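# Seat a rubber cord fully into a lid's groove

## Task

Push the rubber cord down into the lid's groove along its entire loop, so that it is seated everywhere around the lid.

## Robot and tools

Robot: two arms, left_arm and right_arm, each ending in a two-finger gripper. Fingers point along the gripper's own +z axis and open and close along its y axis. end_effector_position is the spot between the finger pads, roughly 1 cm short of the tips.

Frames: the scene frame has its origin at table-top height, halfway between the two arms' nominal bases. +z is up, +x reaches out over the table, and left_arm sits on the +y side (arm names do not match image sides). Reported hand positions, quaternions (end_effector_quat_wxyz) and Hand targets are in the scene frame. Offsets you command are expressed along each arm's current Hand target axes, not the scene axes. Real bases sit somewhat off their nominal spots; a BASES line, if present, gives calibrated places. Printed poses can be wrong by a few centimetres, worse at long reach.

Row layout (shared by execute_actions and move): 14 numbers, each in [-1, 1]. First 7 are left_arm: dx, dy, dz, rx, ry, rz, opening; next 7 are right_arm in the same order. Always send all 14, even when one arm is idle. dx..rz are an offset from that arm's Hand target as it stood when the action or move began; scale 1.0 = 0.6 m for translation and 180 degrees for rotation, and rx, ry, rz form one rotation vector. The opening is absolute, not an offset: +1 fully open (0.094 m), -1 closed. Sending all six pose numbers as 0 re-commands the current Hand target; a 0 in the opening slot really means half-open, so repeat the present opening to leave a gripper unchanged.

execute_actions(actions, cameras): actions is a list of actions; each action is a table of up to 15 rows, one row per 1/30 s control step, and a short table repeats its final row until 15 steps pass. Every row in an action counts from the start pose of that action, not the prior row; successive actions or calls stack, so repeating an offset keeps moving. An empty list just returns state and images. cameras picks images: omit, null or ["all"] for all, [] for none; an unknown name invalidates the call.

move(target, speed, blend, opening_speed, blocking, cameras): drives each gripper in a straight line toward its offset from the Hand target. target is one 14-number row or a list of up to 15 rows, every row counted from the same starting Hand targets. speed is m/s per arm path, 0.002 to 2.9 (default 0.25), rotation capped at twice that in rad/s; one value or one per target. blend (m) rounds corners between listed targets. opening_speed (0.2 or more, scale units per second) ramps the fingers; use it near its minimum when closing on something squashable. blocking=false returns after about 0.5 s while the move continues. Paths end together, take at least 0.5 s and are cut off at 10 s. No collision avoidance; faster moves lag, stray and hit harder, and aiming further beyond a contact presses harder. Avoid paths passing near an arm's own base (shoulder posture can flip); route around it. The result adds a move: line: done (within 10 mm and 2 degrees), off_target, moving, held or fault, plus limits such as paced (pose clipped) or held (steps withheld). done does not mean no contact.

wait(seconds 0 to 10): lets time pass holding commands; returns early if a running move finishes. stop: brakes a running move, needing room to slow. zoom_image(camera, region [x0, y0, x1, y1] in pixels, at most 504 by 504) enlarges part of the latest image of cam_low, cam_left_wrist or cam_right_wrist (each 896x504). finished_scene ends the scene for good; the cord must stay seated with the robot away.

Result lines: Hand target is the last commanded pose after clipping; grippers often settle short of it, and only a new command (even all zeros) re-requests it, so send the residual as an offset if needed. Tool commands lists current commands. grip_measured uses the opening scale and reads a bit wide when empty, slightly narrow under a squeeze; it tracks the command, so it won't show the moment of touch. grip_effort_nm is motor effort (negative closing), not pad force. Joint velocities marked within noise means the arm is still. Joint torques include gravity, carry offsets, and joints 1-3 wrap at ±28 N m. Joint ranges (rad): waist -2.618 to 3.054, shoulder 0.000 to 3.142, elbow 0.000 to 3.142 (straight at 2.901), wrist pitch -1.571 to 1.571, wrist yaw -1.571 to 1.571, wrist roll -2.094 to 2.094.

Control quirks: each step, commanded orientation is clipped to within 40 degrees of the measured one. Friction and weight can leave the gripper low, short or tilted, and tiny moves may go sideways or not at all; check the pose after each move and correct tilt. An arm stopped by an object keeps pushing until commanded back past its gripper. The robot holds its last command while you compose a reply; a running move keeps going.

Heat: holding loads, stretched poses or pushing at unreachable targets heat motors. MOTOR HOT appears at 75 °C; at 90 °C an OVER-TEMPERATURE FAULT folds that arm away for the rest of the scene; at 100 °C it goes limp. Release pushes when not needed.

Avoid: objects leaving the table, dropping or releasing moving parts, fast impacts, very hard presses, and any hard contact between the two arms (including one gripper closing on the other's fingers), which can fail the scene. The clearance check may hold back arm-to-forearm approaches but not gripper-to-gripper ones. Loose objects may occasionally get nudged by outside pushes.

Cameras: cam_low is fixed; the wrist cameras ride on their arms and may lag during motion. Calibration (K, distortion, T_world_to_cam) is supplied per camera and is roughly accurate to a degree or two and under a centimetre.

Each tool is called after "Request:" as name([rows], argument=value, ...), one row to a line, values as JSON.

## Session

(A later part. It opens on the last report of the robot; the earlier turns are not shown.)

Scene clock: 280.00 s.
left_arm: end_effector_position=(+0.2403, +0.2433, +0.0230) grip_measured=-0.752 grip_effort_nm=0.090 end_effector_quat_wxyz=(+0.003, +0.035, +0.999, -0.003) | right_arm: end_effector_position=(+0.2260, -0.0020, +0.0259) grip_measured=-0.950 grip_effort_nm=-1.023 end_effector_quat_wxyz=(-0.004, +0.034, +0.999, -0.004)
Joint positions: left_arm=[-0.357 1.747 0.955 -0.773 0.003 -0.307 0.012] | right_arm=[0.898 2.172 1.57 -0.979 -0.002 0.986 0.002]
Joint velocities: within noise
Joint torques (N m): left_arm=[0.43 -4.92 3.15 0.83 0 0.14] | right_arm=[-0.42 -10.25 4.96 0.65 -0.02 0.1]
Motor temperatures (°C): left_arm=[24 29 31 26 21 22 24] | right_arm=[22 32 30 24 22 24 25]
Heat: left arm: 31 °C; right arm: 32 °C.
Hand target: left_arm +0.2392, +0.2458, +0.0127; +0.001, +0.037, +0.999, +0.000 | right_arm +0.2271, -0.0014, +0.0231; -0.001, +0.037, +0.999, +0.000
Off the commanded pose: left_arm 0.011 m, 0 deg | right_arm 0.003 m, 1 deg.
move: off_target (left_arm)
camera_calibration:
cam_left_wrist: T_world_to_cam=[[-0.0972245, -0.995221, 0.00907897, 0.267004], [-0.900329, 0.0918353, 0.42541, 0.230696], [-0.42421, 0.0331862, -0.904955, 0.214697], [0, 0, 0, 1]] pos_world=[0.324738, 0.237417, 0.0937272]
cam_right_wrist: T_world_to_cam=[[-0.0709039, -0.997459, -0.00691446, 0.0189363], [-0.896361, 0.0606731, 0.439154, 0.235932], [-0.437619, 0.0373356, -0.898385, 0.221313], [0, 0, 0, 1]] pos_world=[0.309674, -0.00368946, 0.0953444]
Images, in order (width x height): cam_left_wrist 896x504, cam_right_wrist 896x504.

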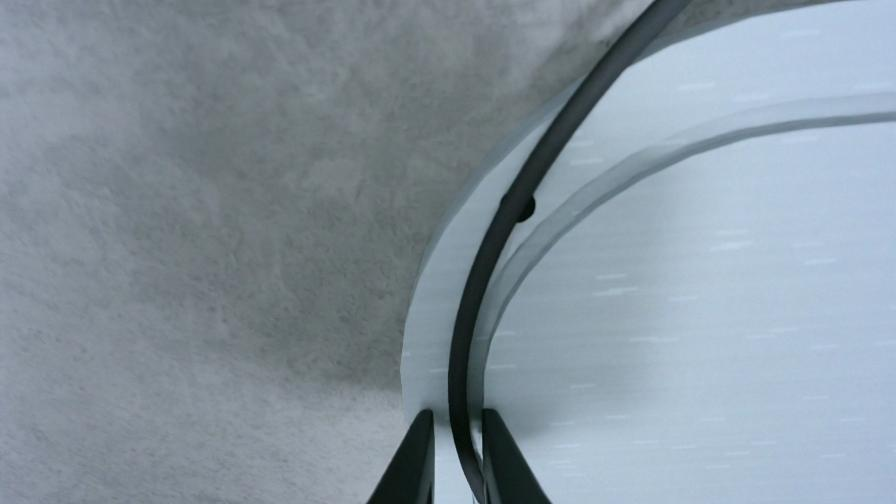

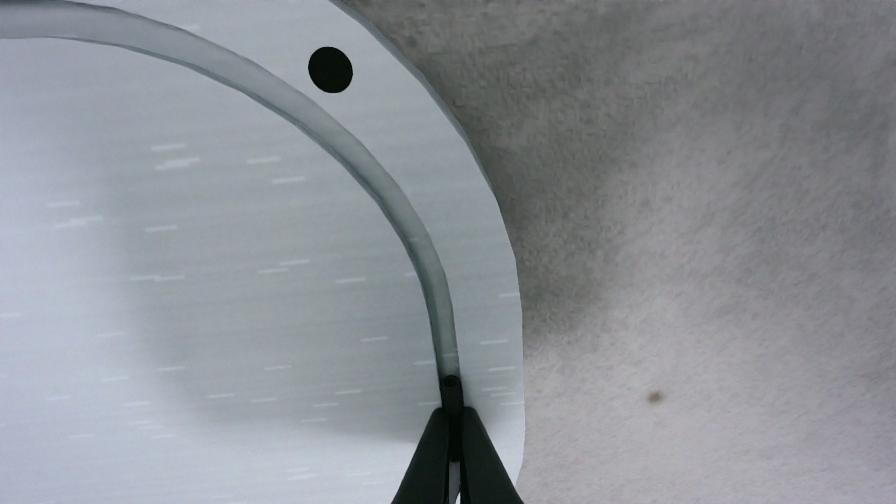

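Request:
move(target=[0,0,0,0,0,0,-0.75,0,0,0.012,0,0,0,-0.95], speed=0.05, cameras=["cam_right_wrist","cam_left_wrist"])

Request:
zoom_image(camera="cam_right_wrist", region=[350, 300, 570, 504])

Scene clock: 283.97 s.
left_arm: end_effector_position=(+0.2403, +0.2433, +0.0230) grip_measured=-0.752 grip_effort_nm=0.085 end_effector_quat_wxyz=(+0.003, +0.035, +0.999, -0.003) | right_arm: end_effector_position=(+0.2259, -0.0021, +0.0252) grip_measured=-0.950 grip_effort_nm=-1.023 end_effector_quat_wxyz=(-0.004, +0.034, +0.999, -0.003)
Joint positions: left_arm=[-0.357 1.747 0.955 -0.773 0.003 -0.307 0.012] | right_arm=[0.898 2.172 1.567 -0.976 -0.002 0.986 0.002]
Joint velocities: within noise
Joint torques (N m): left_arm=[0.44 -4.86 3.02 0.86 -0.01 0.12] | right_arm=[-0.44 -9.35 4.11 0.89 0.01 0.1]
Motor temperatures (°C): left_arm=[24 29 31 26 21 22 24] | right_arm=[22 33 30 24 22 24 25]
Heat: left arm: 31 °C; right arm: 33 °C.
Hand target: left_arm +0.2392, +0.2458, +0.0127; +0.001, +0.037, +0.999, +0.000 | right_arm +0.2271, -0.0014, +0.0159; -0.001, +0.037, +0.999, +0.000
Off the commanded pose: left_arm 0.011 m, 0 deg | right_arm 0.009 m, 1 deg.
move: off_target (left_arm)
camera_calibration:
cam_left_wrist: T_world_to_cam=[[-0.0972245, -0.995221, 0.00907897, 0.267004], [-0.900329, 0.0918353, 0.42541, 0.230696], [-0.42421, 0.0331862, -0.904955, 0.214697], [0, 0, 0, 1]] pos_world=[0.324738, 0.237417, 0.0937272]
cam_right_wrist: T_world_to_cam=[[-0.0709018, -0.997458, -0.00715336, 0.0188466], [-0.89646, 0.0605745, 0.438965, 0.23616], [-0.437416, 0.0375361, -0.898476, 0.220681], [0, 0, 0, 1]] pos_world=[0.309573, -0.0037901, 0.0947452]
Images, in order (width x height): cam_left_wrist 896x504, cam_right_wrist 896x504.

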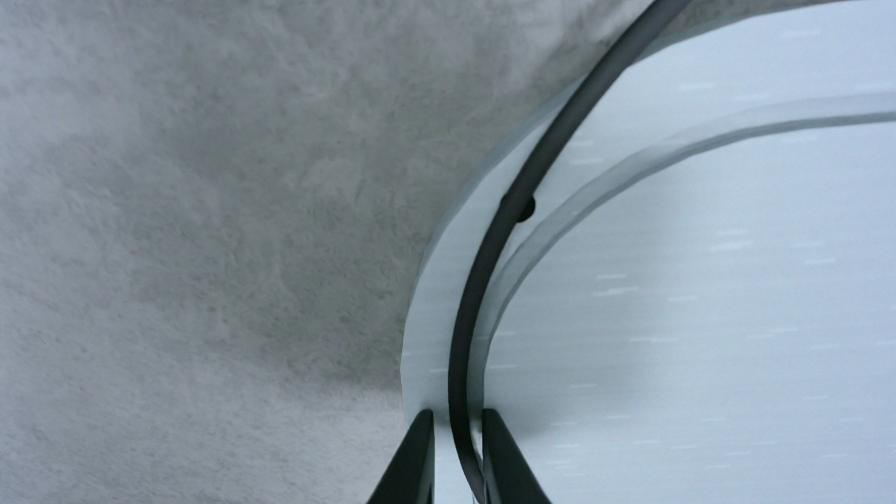

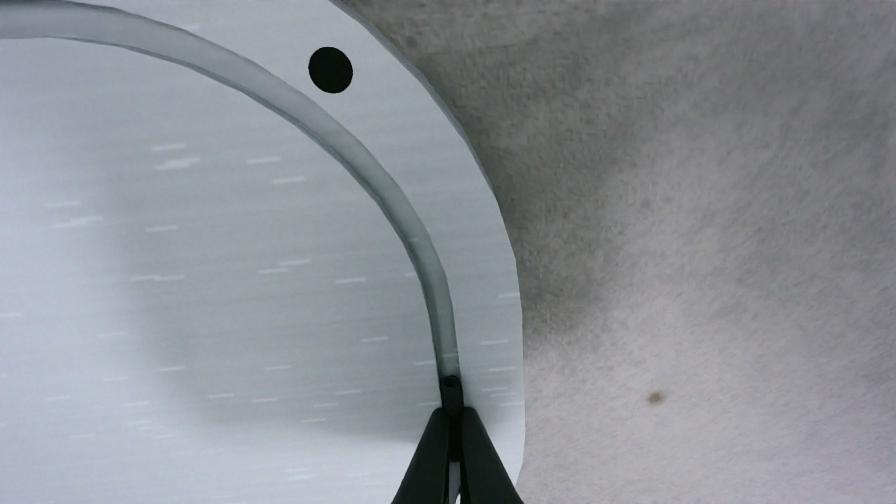

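Scaled by 2.291 from the camera's 896x504 image, which has a finer 1280x720 frame.

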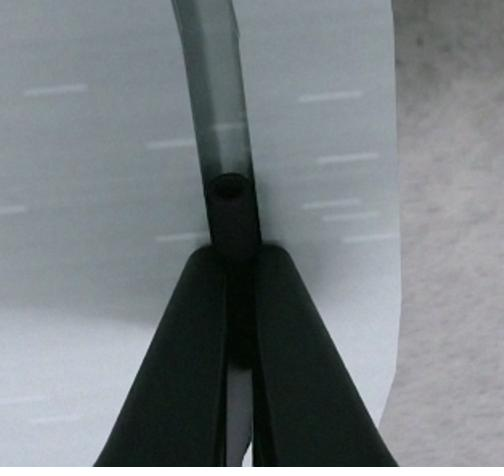

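Request:
move(target=[0,0,0,0,0,0,-0.75,0,0,0.0,0,0,0,-0.75], speed=0.05, opening_speed=0.3, cameras=["cam_right_wrist"])

Request:
zoom_image(camera="cam_right_wrist", region=[350, 300, 570, 504])

Scene clock: 288.13 s.
left_arm: end_effector_position=(+0.2403, +0.2433, +0.0230) grip_measured=-0.752 grip_effort_nm=0.090 end_effector_quat_wxyz=(+0.003, +0.035, +0.999, -0.003) | right_arm: end_effector_position=(+0.2252, -0.0052, +0.0253) grip_measured=-0.753 grip_effort_nm=0.173 end_effector_quat_wxyz=(-0.004, +0.034, +0.999, -0.011)
Joint positions: left_arm=[-0.357 1.747 0.955 -0.773 0.003 -0.307 0.012] | right_arm=[0.898 2.172 1.567 -0.988 0.006 0.986 0.012]
Joint velocities: within noise
Joint torques (N m): left_arm=[0.23 -5.04 3.21 0.82 -0.03 0.11] | right_arm=[-0.42 -9.37 4.08 0.99 -0.08 0.08]
Motor temperatures (°C): left_arm=[24 29 31 26 21 22 23] | right_arm=[22 33 30 24 22 24 25]
Heat: left arm: 31 °C; right arm: 33 °C.
Hand target: left_arm +0.2392, +0.2458, +0.0127; +0.001, +0.037, +0.999, +0.000 | right_arm +0.2271, -0.0014, +0.0159; -0.001, +0.037, +0.999, +0.000
Off the commanded pose: left_arm 0.011 m, 0 deg | right_arm 0.010 m, 1 deg.
move: off_target (left_arm)
camera_calibration:
cam_right_wrist: T_world_to_cam=[[-0.0707654, -0.997468, 0.00709132, 0.0152585], [-0.896116, 0.0666944, 0.438781, 0.235717], [-0.438143, 0.0246958, -0.898566, 0.220625], [0, 0, 0, 1]] pos_world=[0.308975, -0.00594972, 0.0947097]
Images, in order (width x height): cam_right_wrist 896x504.

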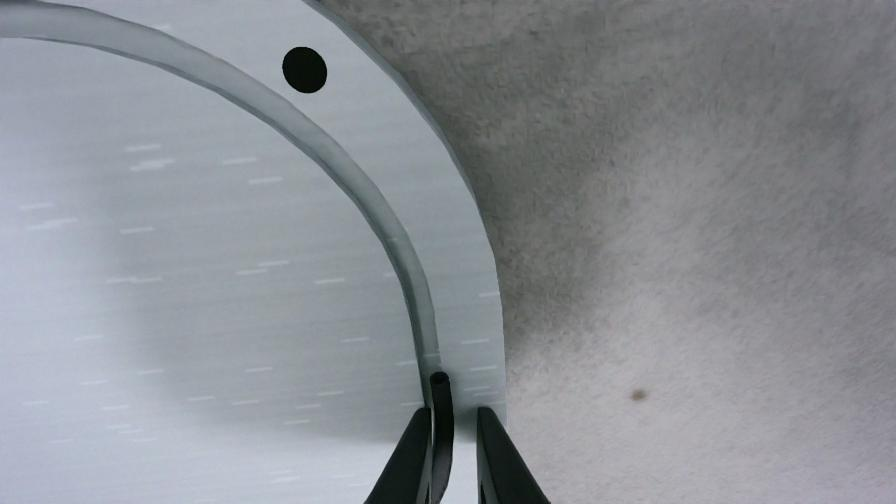

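Scaled by 2.291 from the camera's 896x504 image, which has a finer 1280x720 frame.

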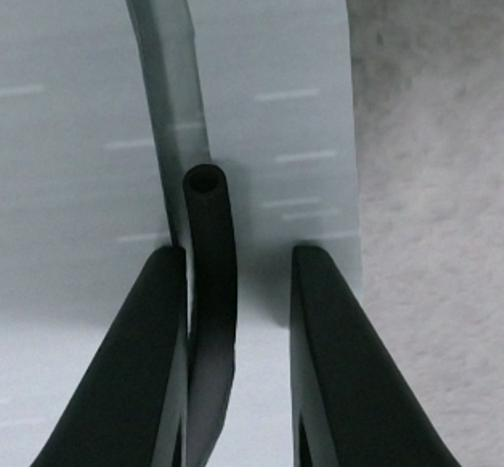

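Request:
move([
  [0,0,0,0,0,0,-0.75,0,0,-0.022,0,0,0,-0.75],
  [0,0,0,0,0,0,-0.75,0,0,-0.022,0,0,0,-0.95],
], speed=0.05, opening_speed=0.4, cameras=["cam_right_wrist"])

Request:
zoom_image(camera="cam_right_wrist", region=[350, 300, 570, 504])

Scene clock: 297.83 s.
left_arm: end_effector_position=(+0.2403, +0.2433, +0.0230) grip_measured=-0.752 grip_effort_nm=0.085 end_effector_quat_wxyz=(+0.003, +0.035, +0.999, -0.003) | right_arm: end_effector_position=(+0.2261, -0.0026, +0.0255) grip_measured=-0.945 grip_effort_nm=-0.593 end_effector_quat_wxyz=(-0.003, +0.034, +0.999, -0.005)
Joint positions: left_arm=[-0.357 1.747 0.955 -0.773 0.003 -0.307 0.012] | right_arm=[0.898 2.171 1.567 -0.977 0 0.986 0.003]
Joint velocities: left_arm=[within noise] | right_arm=[-0.002 -0.002 -0.012 -0.007 0.007 0.051 0.007]
Joint torques (N m): left_arm=[0.4 -4.78 3.25 0.83 -0.02 0.11] | right_arm=[-0.47 -10.95 5.97 0.39 0 0.08]
Motor temperatures (°C): left_arm=[24 29 31 26 21 22 23] | right_arm=[22 33 29 24 22 24 25]
Heat: left arm: 31 °C; right arm: 33 °C.
Hand target: left_arm +0.2392, +0.2458, +0.0127; +0.001, +0.037, +0.999, +0.000 | right_arm +0.2271, -0.0014, +0.0291; -0.001, +0.037, +0.999, +0.000
Off the commanded pose: left_arm 0.011 m, 0 deg | right_arm 0.004 m, 1 deg.
move: off_target (left_arm)
camera_calibration:
cam_right_wrist: T_world_to_cam=[[-0.0709021, -0.997471, -0.00504035, 0.0182625], [-0.897192, 0.0615642, 0.437328, 0.236482], [-0.435911, 0.0355296, -0.899288, 0.220696], [0, 0, 0, 1]] pos_world=[0.309668, -0.00418375, 0.0951417]
Images, in order (width x height): cam_right_wrist 896x504.

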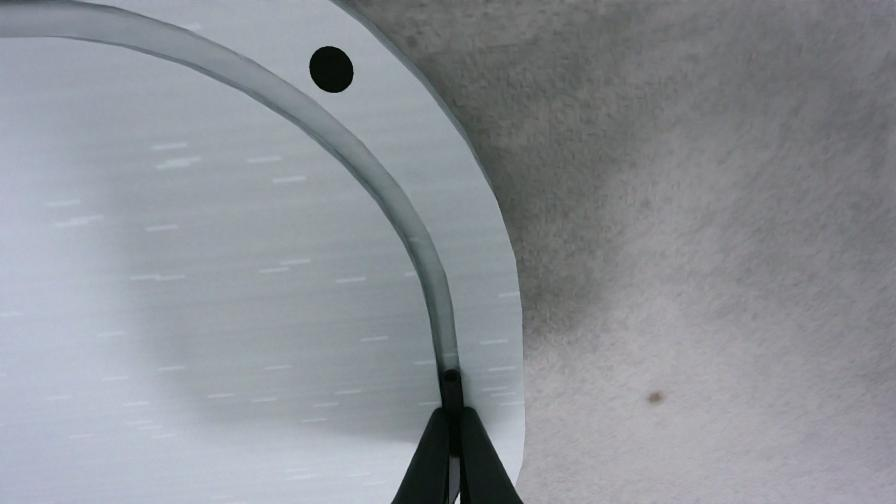

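Scaled by 2.291 from the camera's 896x504 image, which has a finer 1280x720 frame.

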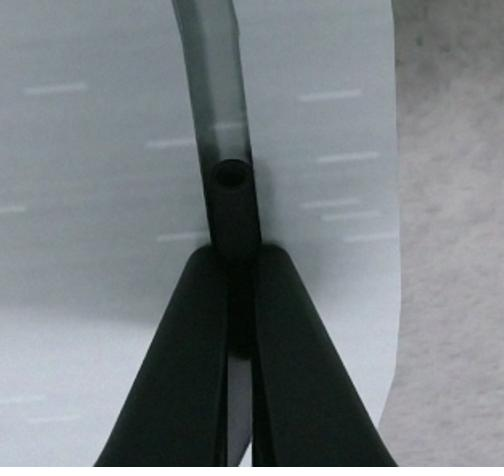

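Request:
move([
  [0,0,0,0,0,0,-0.75,0,0,0.0,0,0,0,-0.86],
  [0,0,0,0,0,0,-0.75,0,0,0.0,0,0,0,-0.86],
], speed=0.05, opening_speed=0.3, cameras=["cam_right_wrist"])

Request:
zoom_image(camera="cam_right_wrist", region=[350, 300, 570, 504])

Scene clock: 303.67 s.
left_arm: end_effector_position=(+0.2403, +0.2433, +0.0230) grip_measured=-0.752 grip_effort_nm=0.090 end_effector_quat_wxyz=(+0.003, +0.035, +0.999, -0.003) | right_arm: end_effector_position=(+0.2255, -0.0033, +0.0255) grip_measured=-0.863 grip_effort_nm=0.154 end_effector_quat_wxyz=(-0.004, +0.034, +0.999, -0.006)
Joint positions: left_arm=[-0.357 1.747 0.955 -0.773 0.003 -0.307 0.012] | right_arm=[0.898 2.171 1.567 -0.981 0 0.986 0.006]
Joint velocities: within noise
Joint torques (N m): left_arm=[0.47 -4.96 2.93 0.81 0.01 0.13] | right_arm=[-0.42 -10.95 6.13 0.43 -0.04 0.1]
Motor temperatures (°C): left_arm=[24 29 31 26 21 22 23] | right_arm=[22 33 29 24 22 24 25]
Heat: left arm: 31 °C; right arm: 33 °C.
Hand target: left_arm +0.2392, +0.2458, +0.0127; +0.001, +0.037, +0.999, +0.000 | right_arm +0.2271, -0.0014, +0.0291; -0.001, +0.037, +0.999, +0.000
Off the commanded pose: left_arm 0.011 m, 0 deg | right_arm 0.004 m, 1 deg.
move: off_target (left_arm)
camera_calibration:
cam_right_wrist: T_world_to_cam=[[-0.0708733, -0.997484, -0.00188619, 0.017428], [-0.896161, 0.0628435, 0.439256, 0.235621], [-0.438032, 0.0328218, -0.89836, 0.220955], [0, 0, 0, 1]] pos_world=[0.309175, -0.00467521, 0.0950317]
Images, in order (width x height): cam_right_wrist 896x504.

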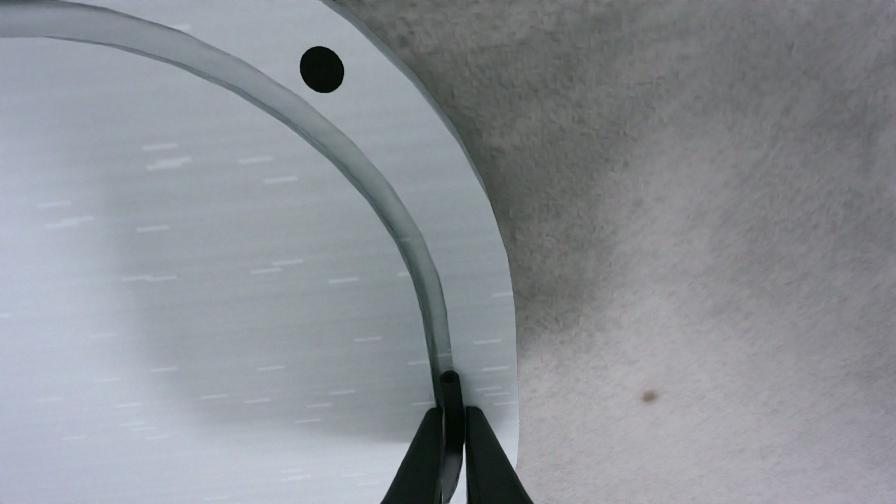

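Scaled by 2.291 from the camera's 896x504 image, which has a finer 1280x720 frame.

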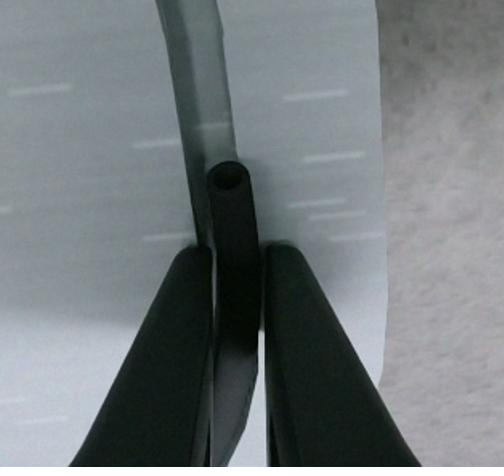

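Request:
move([
  [0,0,0,0,0,0,-0.75,0,0.006,-0.004,0,0,0,-0.86],
  [0,0,0,0,0,0,-0.75,0,0.006,0.006,0,0,0,-0.86],
], speed=0.05, cameras=["cam_right_wrist"])

Request:
zoom_image(camera="cam_right_wrist", region=[350, 300, 570, 504])

Scene clock: 308.40 s.
left_arm: end_effector_position=(+0.2403, +0.2433, +0.0230) grip_measured=-0.752 grip_effort_nm=0.090 end_effector_quat_wxyz=(+0.003, +0.035, +0.999, -0.003) | right_arm: end_effector_position=(+0.2257, -0.0031, +0.0262) grip_measured=-0.863 grip_effort_nm=0.144 end_effector_quat_wxyz=(-0.004, +0.034, +0.999, -0.006)
Joint positions: left_arm=[-0.357 1.747 0.955 -0.773 0.003 -0.307 0.012] | right_arm=[0.898 2.171 1.57 -0.984 0 0.986 0.006]
Joint velocities: within noise
Joint torques (N m): left_arm=[0.28 -4.89 3.11 0.85 -0.04 0.15] | right_arm=[0.01 -9.55 6.78 0.5 -0.04 0.13]
Motor temperatures (°C): left_arm=[24 29 31 27 21 22 23] | right_arm=[22 34 29 24 22 24 24]
Heat: left arm: 31 °C; right arm: 34 °C.
Hand target: left_arm +0.2392, +0.2458, +0.0127; +0.001, +0.037, +0.999, +0.000 | right_arm +0.2273, +0.0021, +0.0254; -0.001, +0.037, +0.999, +0.000
Off the commanded pose: left_arm 0.011 m, 0 deg | right_arm 0.006 m, 1 deg.
move: off_target (left_arm)
camera_calibration:
cam_right_wrist: T_world_to_cam=[[-0.0708733, -0.997484, -0.00188619, 0.0176429], [-0.896161, 0.0628435, 0.439256, 0.235524], [-0.438032, 0.0328218, -0.89836, 0.221575], [0, 0, 0, 1]] pos_world=[0.309375, -0.00447521, 0.0956317]
Images, in order (width x height): cam_right_wrist 896x504.

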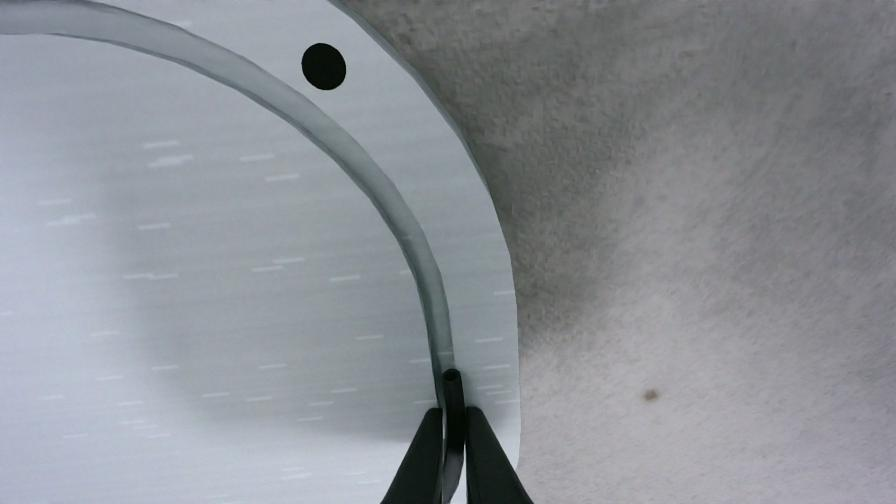

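Scaled by 2.291 from the camera's 896x504 image, which has a finer 1280x720 frame.

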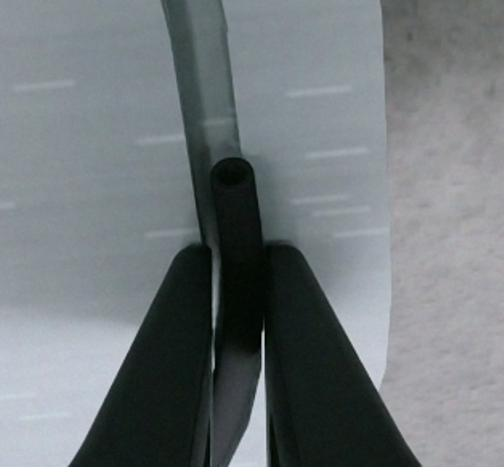

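Request:
move(target=[0,0,0,0,0,0,-0.75,0,0.006,0.0,0,0,0,-0.86], speed=0.05, cameras=["cam_right_wrist"])

Request:
zoom_image(camera="cam_right_wrist", region=[350, 300, 570, 504])

Scene clock: 312.87 s.
left_arm: end_effector_position=(+0.2403, +0.2433, +0.0230) grip_measured=-0.752 grip_effort_nm=0.090 end_effector_quat_wxyz=(+0.003, +0.035, +0.999, -0.003) | right_arm: end_effector_position=(+0.2265, -0.0021, +0.0261) grip_measured=-0.863 grip_effort_nm=0.144 end_effector_quat_wxyz=(-0.004, +0.035, +0.999, -0.005)
Joint positions: left_arm=[-0.357 1.747 0.955 -0.773 0.003 -0.307 0.012] | right_arm=[0.898 2.175 1.575 -0.984 0 0.986 0.006]
Joint velocities: within noise
Joint torques (N m): left_arm=[0.31 -4.83 3.03 0.82 0 0.13] | right_arm=[0.4 -8.98 7.92 0.44 -0.04 0.19]
Motor temperatures (°C): left_arm=[24 28 30 27 21 22 23] | right_arm=[22 34 30 24 22 24 24]
Heat: left arm: 30 °C; right arm: 34 °C.
Hand target: left_arm +0.2392, +0.2458, +0.0127; +0.001, +0.037, +0.999, +0.000 | right_arm +0.2276, +0.0057, +0.0254; -0.001, +0.037, +0.999, +0.000
Off the commanded pose: left_arm 0.011 m, 0 deg | right_arm 0.008 m, 1 deg.
move: off_target (left_arm)
camera_calibration:
cam_right_wrist: T_world_to_cam=[[-0.0712692, -0.997451, -0.00344527, 0.0188577], [-0.896669, 0.0625544, 0.438259, 0.236299], [-0.436927, 0.0343237, -0.898842, 0.221654], [0, 0, 0, 1]] pos_world=[0.310073, -0.00357986, 0.0957367]
Images, in order (width x height): cam_right_wrist 896x504.

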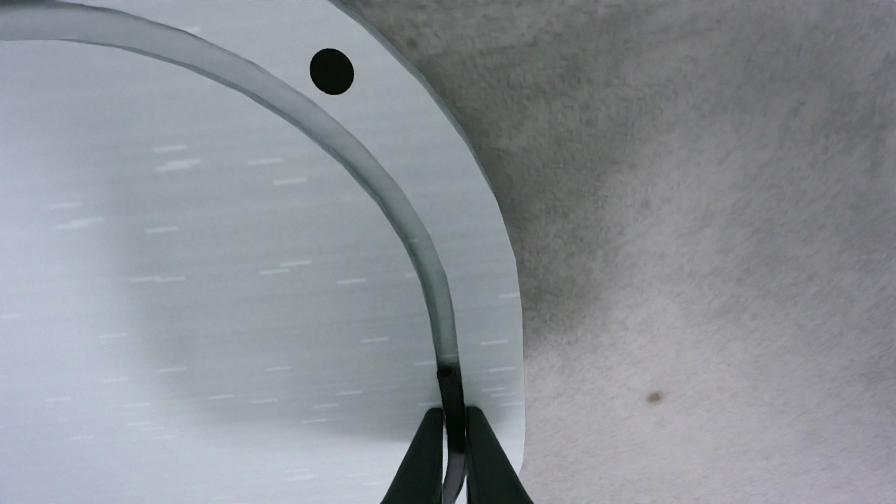

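Scaled by 2.291 from the camera's 896x504 image, which has a finer 1280x720 frame.

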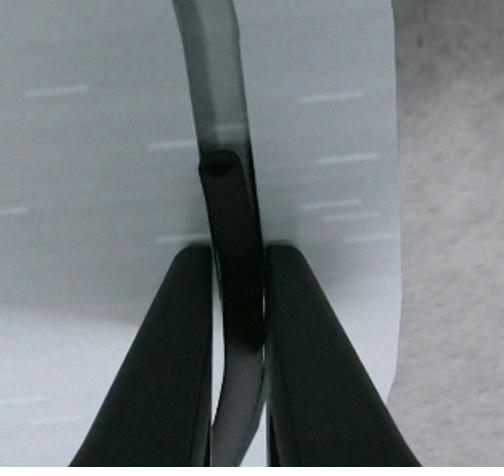

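Request:
move([
  [0,0,0,0,0,0,-0.75,0,0,-0.03,0,0,0,-0.86],
], speed=0.05, cameras=["cam_right_wrist"])

Request:
zoom_image(camera="cam_right_wrist", region=[350, 300, 570, 504])

Scene clock: 317.93 s.
left_arm: end_effector_position=(+0.2403, +0.2433, +0.0230) grip_measured=-0.752 grip_effort_nm=0.085 end_effector_quat_wxyz=(+0.003, +0.035, +0.999, -0.003) | right_arm: end_effector_position=(+0.2277, -0.0006, +0.0354) grip_measured=-0.863 grip_effort_nm=0.144 end_effector_quat_wxyz=(-0.005, +0.035, +0.999, -0.007)
Joint positions: left_arm=[-0.357 1.747 0.955 -0.773 0.003 -0.307 0.012] | right_arm=[0.898 2.175 1.614 -1.028 0 0.987 0.006]
Joint velocities: within noise
Joint torques (N m): left_arm=[0.49 -4.94 3.23 0.88 0.04 0.11] | right_arm=[0.29 -10.92 7.79 0.29 -0.05 0.15]
Motor temperatures (°C): left_arm=[24 28 30 27 21 22 23] | right_arm=[22 35 30 24 22 24 24]
Heat: left arm: 30 °C; right arm: 35 °C.
Hand target: left_arm +0.2392, +0.2458, +0.0127; +0.001, +0.037, +0.999, +0.000 | right_arm +0.2276, +0.0058, +0.0434; -0.001, +0.037, +0.999, +0.000
Off the commanded pose: left_arm 0.011 m, 0 deg | right_arm 0.010 m, 1 deg.
move: off_target (left_arm)
camera_calibration:
cam_right_wrist: T_world_to_cam=[[-0.0716402, -0.99743, 0.000979742, 0.0204482], [-0.895227, 0.0647326, 0.440883, 0.232792], [-0.439813, 0.0307078, -0.897564, 0.231044], [0, 0, 0, 1]] pos_world=[0.311483, -0.0017684, 0.104723]
Images, in order (width x height): cam_right_wrist 896x504.

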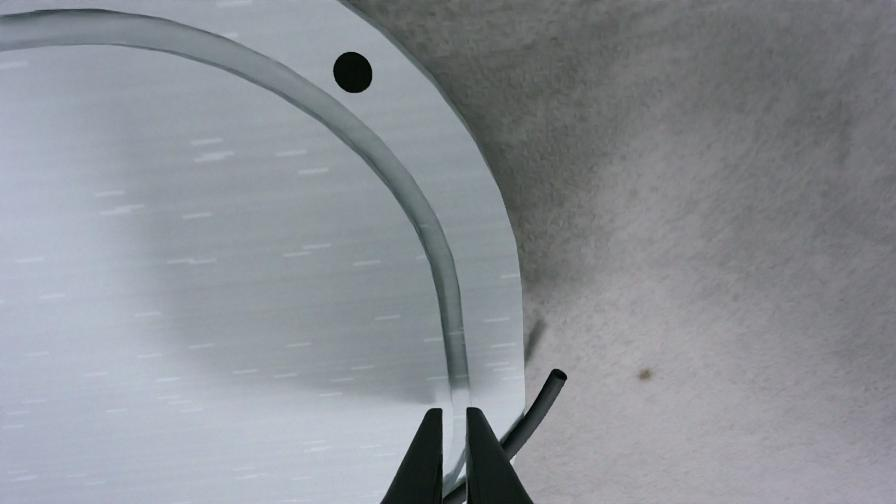

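Scaled by 2.291 from the camera's 896x504 image, which has a finer 1280x720 frame.

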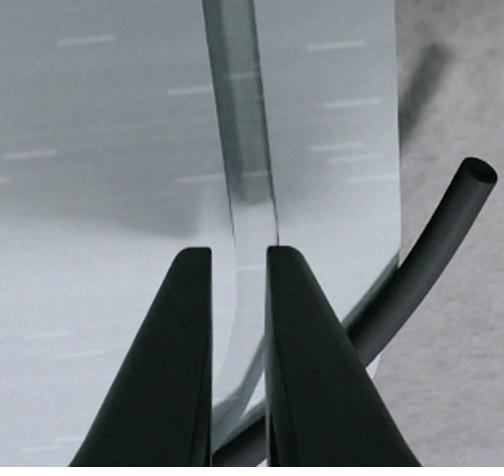

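Request:
move([
  [0,0,-0.1,0,0,0,-0.75,0,-0.01,-0.1,0,0,0,-0.6],
  [0.0,-0.12,-0.37,0,0,0,-0.6,0,-0.25,-0.25,0,0,0,-0.6],
], speed=0.2, blend=0.02)

Scene clock: 328.07 s.
left_arm: end_effector_position=(+0.2319, +0.1746, +0.2290) grip_measured=-0.602 grip_effort_nm=0.090 end_effector_quat_wxyz=(+0.024, +0.042, +0.999, -0.017) | right_arm: end_effector_position=(+0.2202, -0.1403, +0.1890) grip_measured=-0.603 grip_effort_nm=0.144 end_effector_quat_wxyz=(-0.001, +0.038, +0.999, -0.001)
Joint positions: left_arm=[-0.577 1.689 1.735 -1.558 0.003 -0.512 0.019] | right_arm=[0.632 1.686 1.562 -1.45 0.001 0.727 0.019]
Joint velocities: within noise
Joint torques (N m): left_arm=[-0.17 -6.38 7.51 0.42 -0.04 -0.05] | right_arm=[-0.66 -8.21 6.09 0.27 -0.03 -0.02]
Motor temperatures (°C): left_arm=[24 28 31 26 21 22 23] | right_arm=[22 37 30 23 22 24 24]
Heat: left arm: 31 °C; right arm: 37 °C.
Hand target: left_arm +0.2337, +0.1739, +0.2346; +0.001, +0.037, +0.999, +0.000 | right_arm +0.2169, -0.1439, +0.1934; -0.001, +0.037, +0.999, +0.000
Off the commanded pose: left_arm 0.006 m, 3 deg | right_arm 0.007 m, 0 deg.
joint sent to its limit (left arm) — joint 4 (wrist pitch), lower limit. The joint targets are off in orientation, not in position.
move: off_target (left_arm); target 2's new opening was sent with left_arm's hand 0.006 m and 3 deg from that target
camera_calibration:
cam_left_wrist: T_world_to_cam=[[-0.112215, -0.993088, 0.0344032, 0.193224], [-0.91597, 0.116799, 0.38387, 0.150605], [-0.385235, 0.0115637, -0.922746, 0.398651], [0, 0, 0, 1]] pos_world=[0.313207, 0.169688, 0.303393]
cam_right_wrist: T_world_to_cam=[[-0.07847, -0.996852, -0.0113069, -0.115617], [-0.89864, 0.0658194, 0.433722, 0.169753], [-0.431613, 0.044195, -0.900976, 0.370703], [0, 0, 0, 1]] pos_world=[0.303474, -0.14281, 0.259061]

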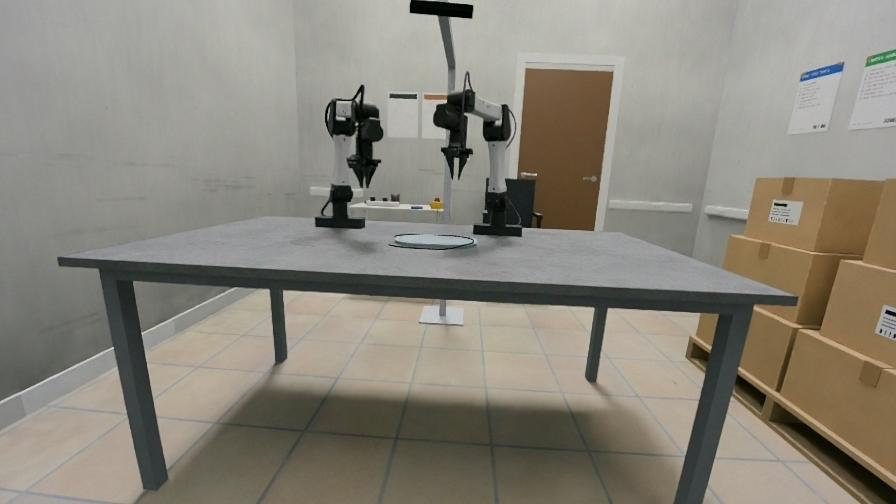

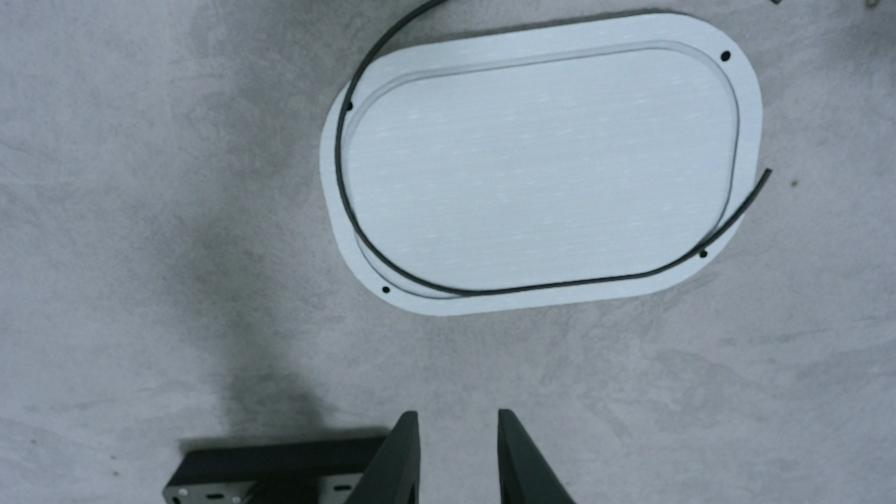

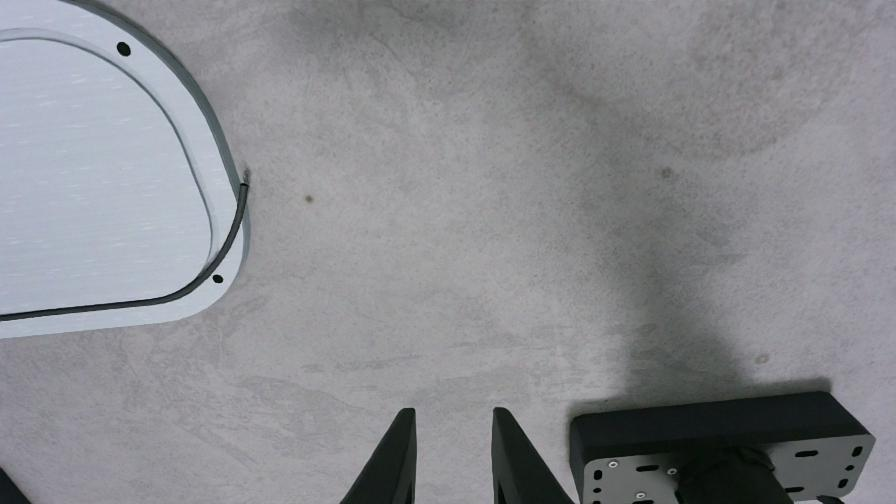

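Request:
zoom_image(camera="cam_left_wrist", region=[310, 80, 560, 330])

Request:
zoom_image(camera="cam_left_wrist", region=[540, 120, 790, 330])

Scaled by 2.016 from the camera's 896x504 image, which has a finer 1280x720 frame.

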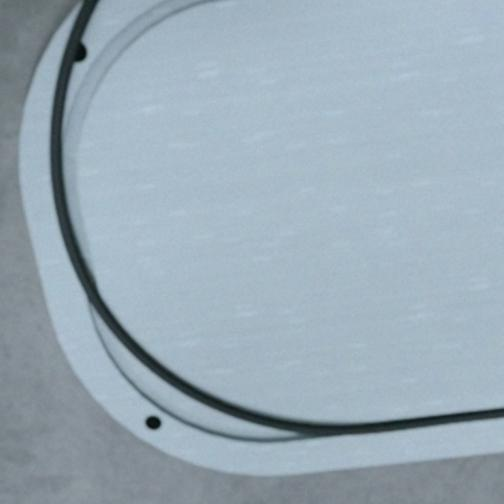

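Scaled by 2.016 from the camera's 896x504 image, which has a finer 1280x720 frame.

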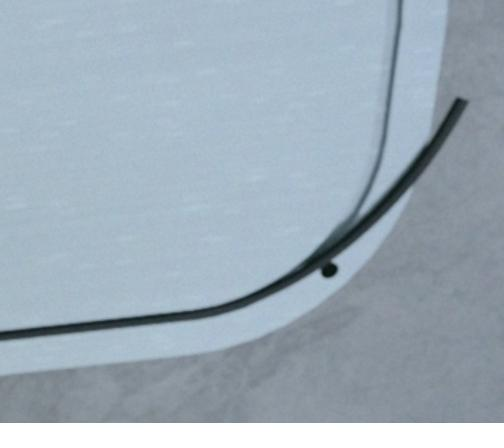

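Request:
move(target=[0,0.13,0,0,0,0,-0.6,0.086,0.2717,0.239,0,0,0,-1], speed=0.2)

Request:
zoom_image(camera="cam_right_wrist", region=[350, 250, 600, 504])

Scene clock: 362.37 s.
left_arm: end_effector_position=(+0.2456, +0.2481, +0.2296) grip_measured=-0.602 grip_effort_nm=0.081 end_effector_quat_wxyz=(+0.025, +0.032, +0.999, -0.010) | right_arm: end_effector_position=(+0.1737, +0.0144, +0.0487) grip_measured=-0.989 grip_effort_nm=-0.608 end_effector_quat_wxyz=(-0.005, +0.030, +0.999, -0.011)
Joint positions: left_arm=[-0.335 1.611 1.653 -1.56 0.003 -0.289 0.019] | right_arm=[1.033 2.098 1.548 -1.044 0.001 1.113 0.001]
Joint velocities: within noise
Joint torques (N m): left_arm=[0.09 -8.79 4.52 0.43 -0.01 0.21] | right_arm=[-0.24 -8.88 7.84 0.49 -0.02 0.18]
Motor temperatures (°C): left_arm=[24 29 35 26 21 22 23] | right_arm=[22 36 30 23 22 24 24]
Heat: left arm: 35 °C; right arm: 36 °C.
Hand target: left_arm +0.2394, +0.2517, +0.2347; +0.001, +0.037, +0.999, +0.000 | right_arm +0.1772, +0.0225, +0.0501; -0.001, +0.037, +0.999, +0.000
Off the commanded pose: left_arm 0.009 m, 3 deg | right_arm 0.009 m, 1 deg.
joint sent to its limit (left arm) — joint 4 (wrist pitch), lower limit. The joint targets are off in orientation, not in position.
move: off_target (left_arm)
camera_calibration:
cam_left_wrist: T_world_to_cam=[[-0.09336, -0.995422, 0.0204896, 0.266848], [-0.918374, 0.0940457, 0.384376, 0.160405], [-0.384543, 0.0170682, -0.922949, 0.402216], [0, 0, 0, 1]] pos_world=[0.326894, 0.243676, 0.304101]
cam_right_wrist: T_world_to_cam=[[-0.0628326, -0.998, 0.00698247, 0.0295896], [-0.895596, 0.05947, 0.440875, 0.177797], [-0.440408, 0.0214479, -0.897541, 0.219043], [0, 0, 0, 1]] pos_world=[0.257562, 0.0142588, 0.118008]

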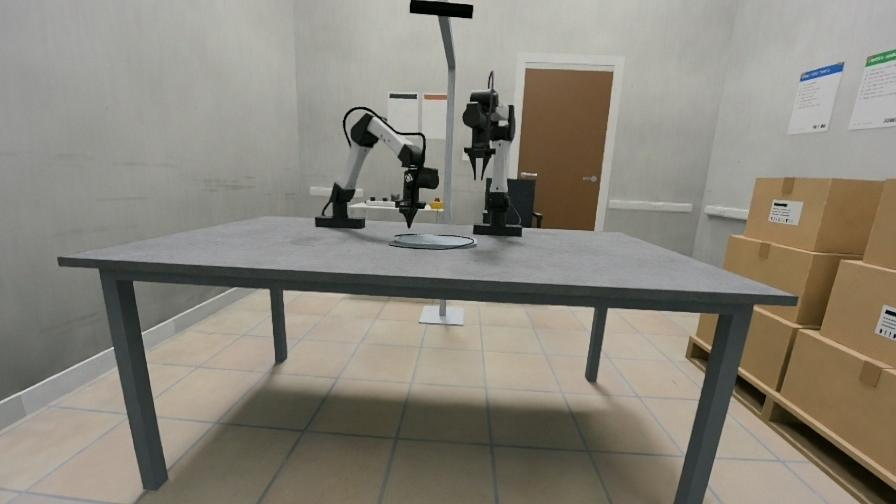

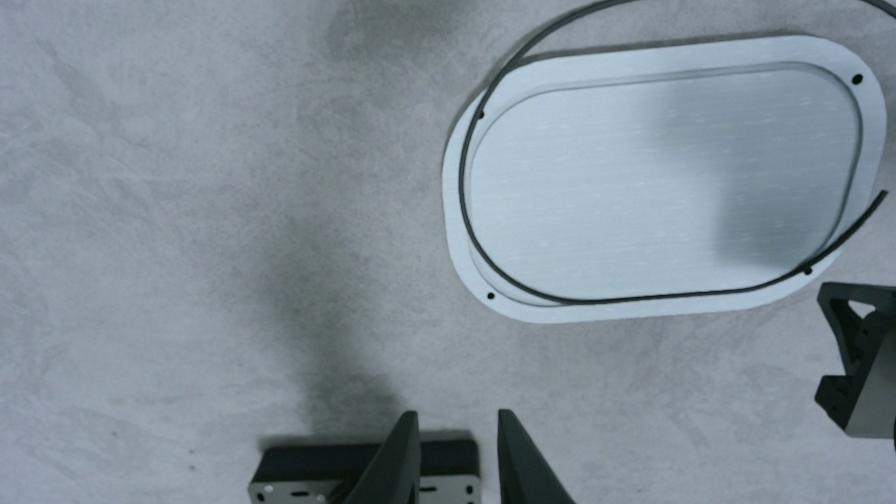

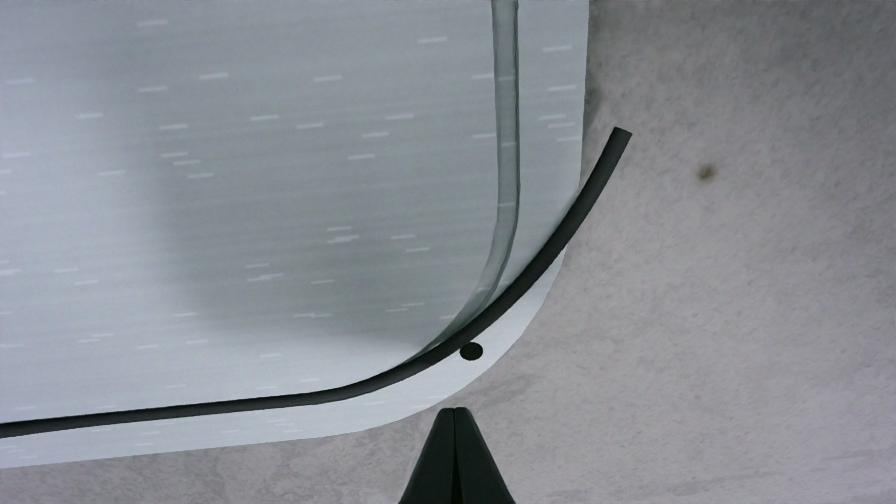

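Scaled by 1.984 from the camera's 896x504 image, which has a finer 1280x720 frame.

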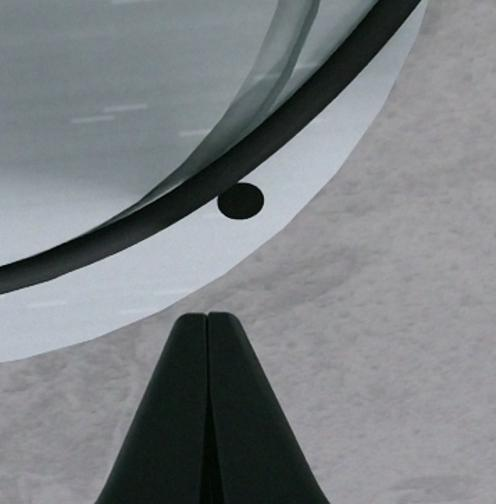

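Request:
move([
  [0,0,0,0,0,0,-0.6,0.0105,0.018,0.02,0,0,0,-1],
  [0,0,0,0,0,0,-0.6,0.0105,0.018,0.047,0,0,0,-1],
], speed=0.06, cameras=["cam_right_wrist"])

Request:
zoom_image(camera="cam_right_wrist", region=[350, 250, 600, 504])

Scene clock: 369.90 s.
left_arm: end_effector_position=(+0.2456, +0.2481, +0.2296) grip_measured=-0.602 grip_effort_nm=0.076 end_effector_quat_wxyz=(+0.025, +0.033, +0.999, -0.010) | right_arm: end_effector_position=(+0.1748, +0.0331, +0.0289) grip_measured=-0.989 grip_effort_nm=-0.608 end_effector_quat_wxyz=(+0.002, +0.033, +0.999, +0.003)
Joint positions: left_arm=[-0.335 1.611 1.653 -1.56 0.003 -0.288 0.019] | right_arm=[1.054 2.157 1.559 -0.964 0.001 1.139 0.001]
Joint velocities: within noise
Joint torques (N m): left_arm=[0.31 -8.95 4.42 0.44 0.05 0.14] | right_arm=[0.18 -8.98 5.44 0.57 -0.01 0.17]
Motor temperatures (°C): left_arm=[24 30 34 26 21 22 23] | right_arm=[22 35 30 23 22 24 24]
Heat: left arm: 34 °C; right arm: 35 °C.
Hand target: left_arm +0.2394, +0.2517, +0.2347; +0.001, +0.037, +0.999, +0.000 | right_arm +0.1716, +0.0337, +0.0219; -0.001, +0.037, +0.999, +0.000
Off the commanded pose: left_arm 0.009 m, 3 deg | right_arm 0.008 m, 1 deg.
joint sent to its limit (left arm) — joint 4 (wrist pitch), lower limit. The joint targets are off in orientation, not in position.
move: off_target (left_arm)
camera_calibration:
cam_right_wrist: T_world_to_cam=[[-0.0684699, -0.99743, -0.0211166, 0.050337], [-0.901982, 0.0528454, 0.428528, 0.188124], [-0.426311, 0.0483881, -0.903282, 0.198215], [0, 0, 0, 1]] pos_world=[0.257632, 0.0306749, 0.0994909]
Images, in order (width x height): cam_right_wrist 896x504.

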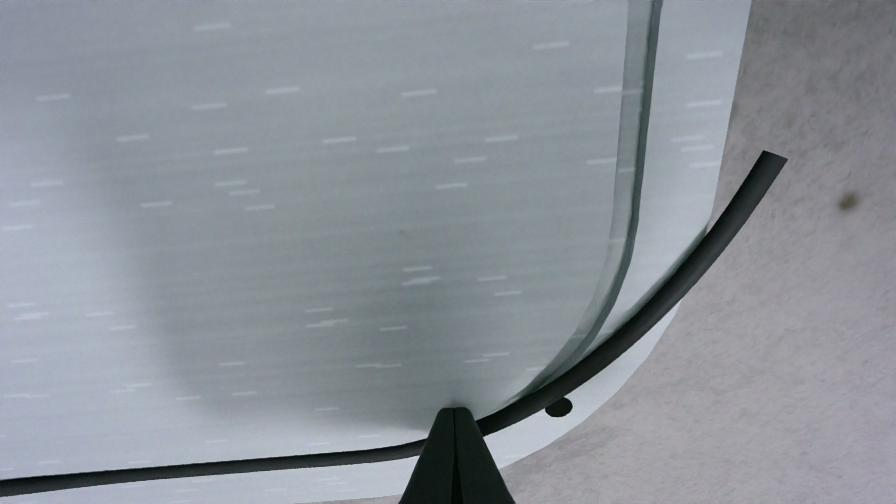

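Scaled by 1.984 from the camera's 896x504 image, which has a finer 1280x720 frame.

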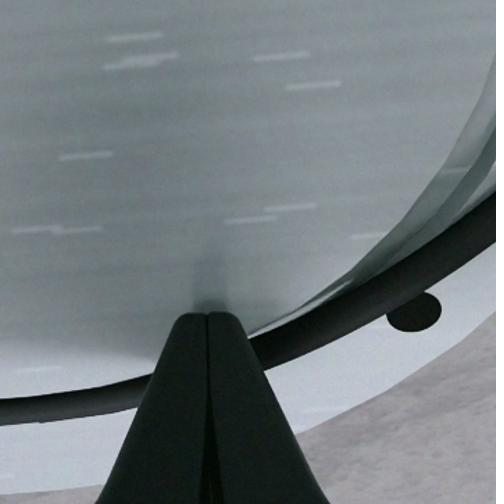

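Request:
move([
  [0,0,0,0,0,0,-0.6,-0.004,-0.03,-0.02,0,0,0,-1],
], speed=0.06, cameras=["cam_right_wrist"])

Scene clock: 377.97 s.
left_arm: end_effector_position=(+0.2456, +0.2481, +0.2296) grip_measured=-0.602 grip_effort_nm=0.081 end_effector_quat_wxyz=(+0.025, +0.033, +0.999, -0.010) | right_arm: end_effector_position=(+0.1717, +0.0240, +0.0264) grip_measured=-0.989 grip_effort_nm=-0.613 end_effector_quat_wxyz=(-0.001, +0.034, +0.999, +0.004)
Joint positions: left_arm=[-0.335 1.611 1.653 -1.56 0.003 -0.288 0.019] | right_arm=[1.047 2.128 1.501 -0.938 -0.004 1.134 0.001]
Joint velocities: within noise
Joint torques (N m): left_arm=[0.16 -8.83 4.22 0.45 -0.01 0.19] | right_arm=[-1.24 -12.42 4.83 0.18 0.01 0]
Motor temperatures (°C): left_arm=[24 31 33 26 21 22 23] | right_arm=[22 36 30 23 22 24 24]
Heat: left arm: 33 °C; right arm: 36 °C.
Hand target: left_arm +0.2394, +0.2517, +0.2347; +0.001, +0.037, +0.999, +0.000 | right_arm +0.1727, +0.0156, +0.0339; -0.001, +0.037, +0.999, +0.000
Off the commanded pose: left_arm 0.009 m, 3 deg | right_arm 0.011 m, 1 deg.
joint sent to its limit (left arm) — joint 4 (wrist pitch), lower limit. The joint targets are off in orientation, not in position.
move: off_target (left_arm, right_arm)
camera_calibration:
cam_right_wrist: T_world_to_cam=[[-0.0700498, -0.997312, -0.0214813, 0.0412385], [-0.89963, 0.0538553, 0.43332, 0.186311], [-0.430999, 0.0496792, -0.900984, 0.195712], [0, 0, 0, 1]] pos_world=[0.254851, 0.0213711, 0.0964866]
Images, in order (width x height): cam_right_wrist 896x504.

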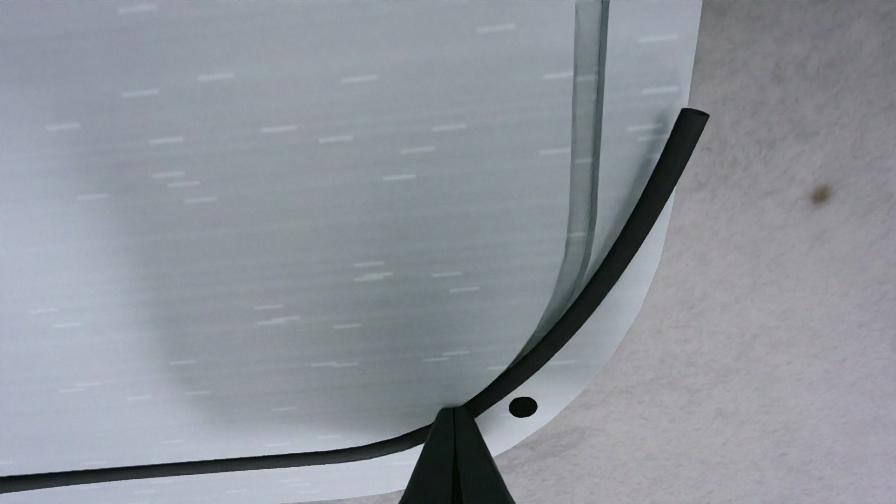

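Request:
move([
  [0,0,0,0,0,0,-0.6,-0.0136,-0.014,0.004,0,0,0,-1],
], speed=0.05, cameras=["cam_right_wrist"])

Scene clock: 386.33 s.
left_arm: end_effector_position=(+0.2456, +0.2481, +0.2296) grip_measured=-0.602 grip_effort_nm=0.081 end_effector_quat_wxyz=(+0.025, +0.033, +0.999, -0.010) | right_arm: end_effector_position=(+0.1760, +0.0163, +0.0263) grip_measured=-0.989 grip_effort_nm=-0.608 end_effector_quat_wxyz=(-0.007, +0.032, +0.999, +0.006)
Joint positions: left_arm=[-0.335 1.611 1.653 -1.56 0.003 -0.288 0.019] | right_arm=[1.022 2.113 1.476 -0.929 -0.018 1.105 0.001]
Joint velocities: within noise
Joint torques (N m): left_arm=[0.2 -8.84 4.45 0.46 -0.02 0.17] | right_arm=[-1.52 -11.81 4.64 0.26 0.15 0.01]
Motor temperatures (°C): left_arm=[24 32 33 26 21 22 23] | right_arm=[22 38 30 23 22 24 24]
Heat: left arm: 33 °C; right arm: 38 °C.
Hand target: left_arm +0.2394, +0.2517, +0.2347; +0.001, +0.037, +0.999, +0.000 | right_arm +0.1803, +0.0066, +0.0315; -0.001, +0.037, +0.999, +0.000
Off the commanded pose: left_arm 0.009 m, 3 deg | right_arm 0.012 m, 1 deg.
joint sent to its limit (left arm) — joint 4 (wrist pitch), lower limit. The joint targets are off in orientation, not in position.
move: off_target (left_arm, right_arm)
camera_calibration:
cam_right_wrist: T_world_to_cam=[[-0.0665267, -0.997428, -0.0266578, 0.0333588], [-0.894454, 0.0477759, 0.4446, 0.189525], [-0.442183, 0.0534219, -0.895333, 0.199546], [0, 0, 0, 1]] pos_world=[0.259977, 0.0135581, 0.0952866]
Images, in order (width x height): cam_right_wrist 896x504.

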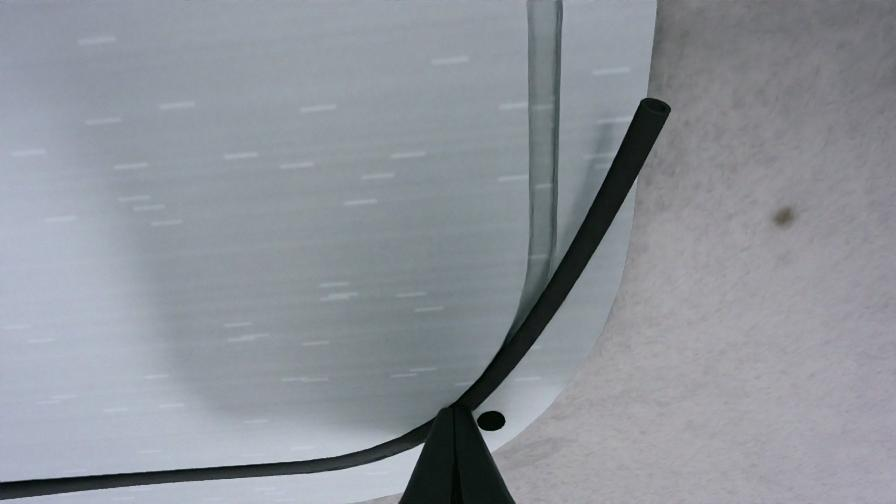

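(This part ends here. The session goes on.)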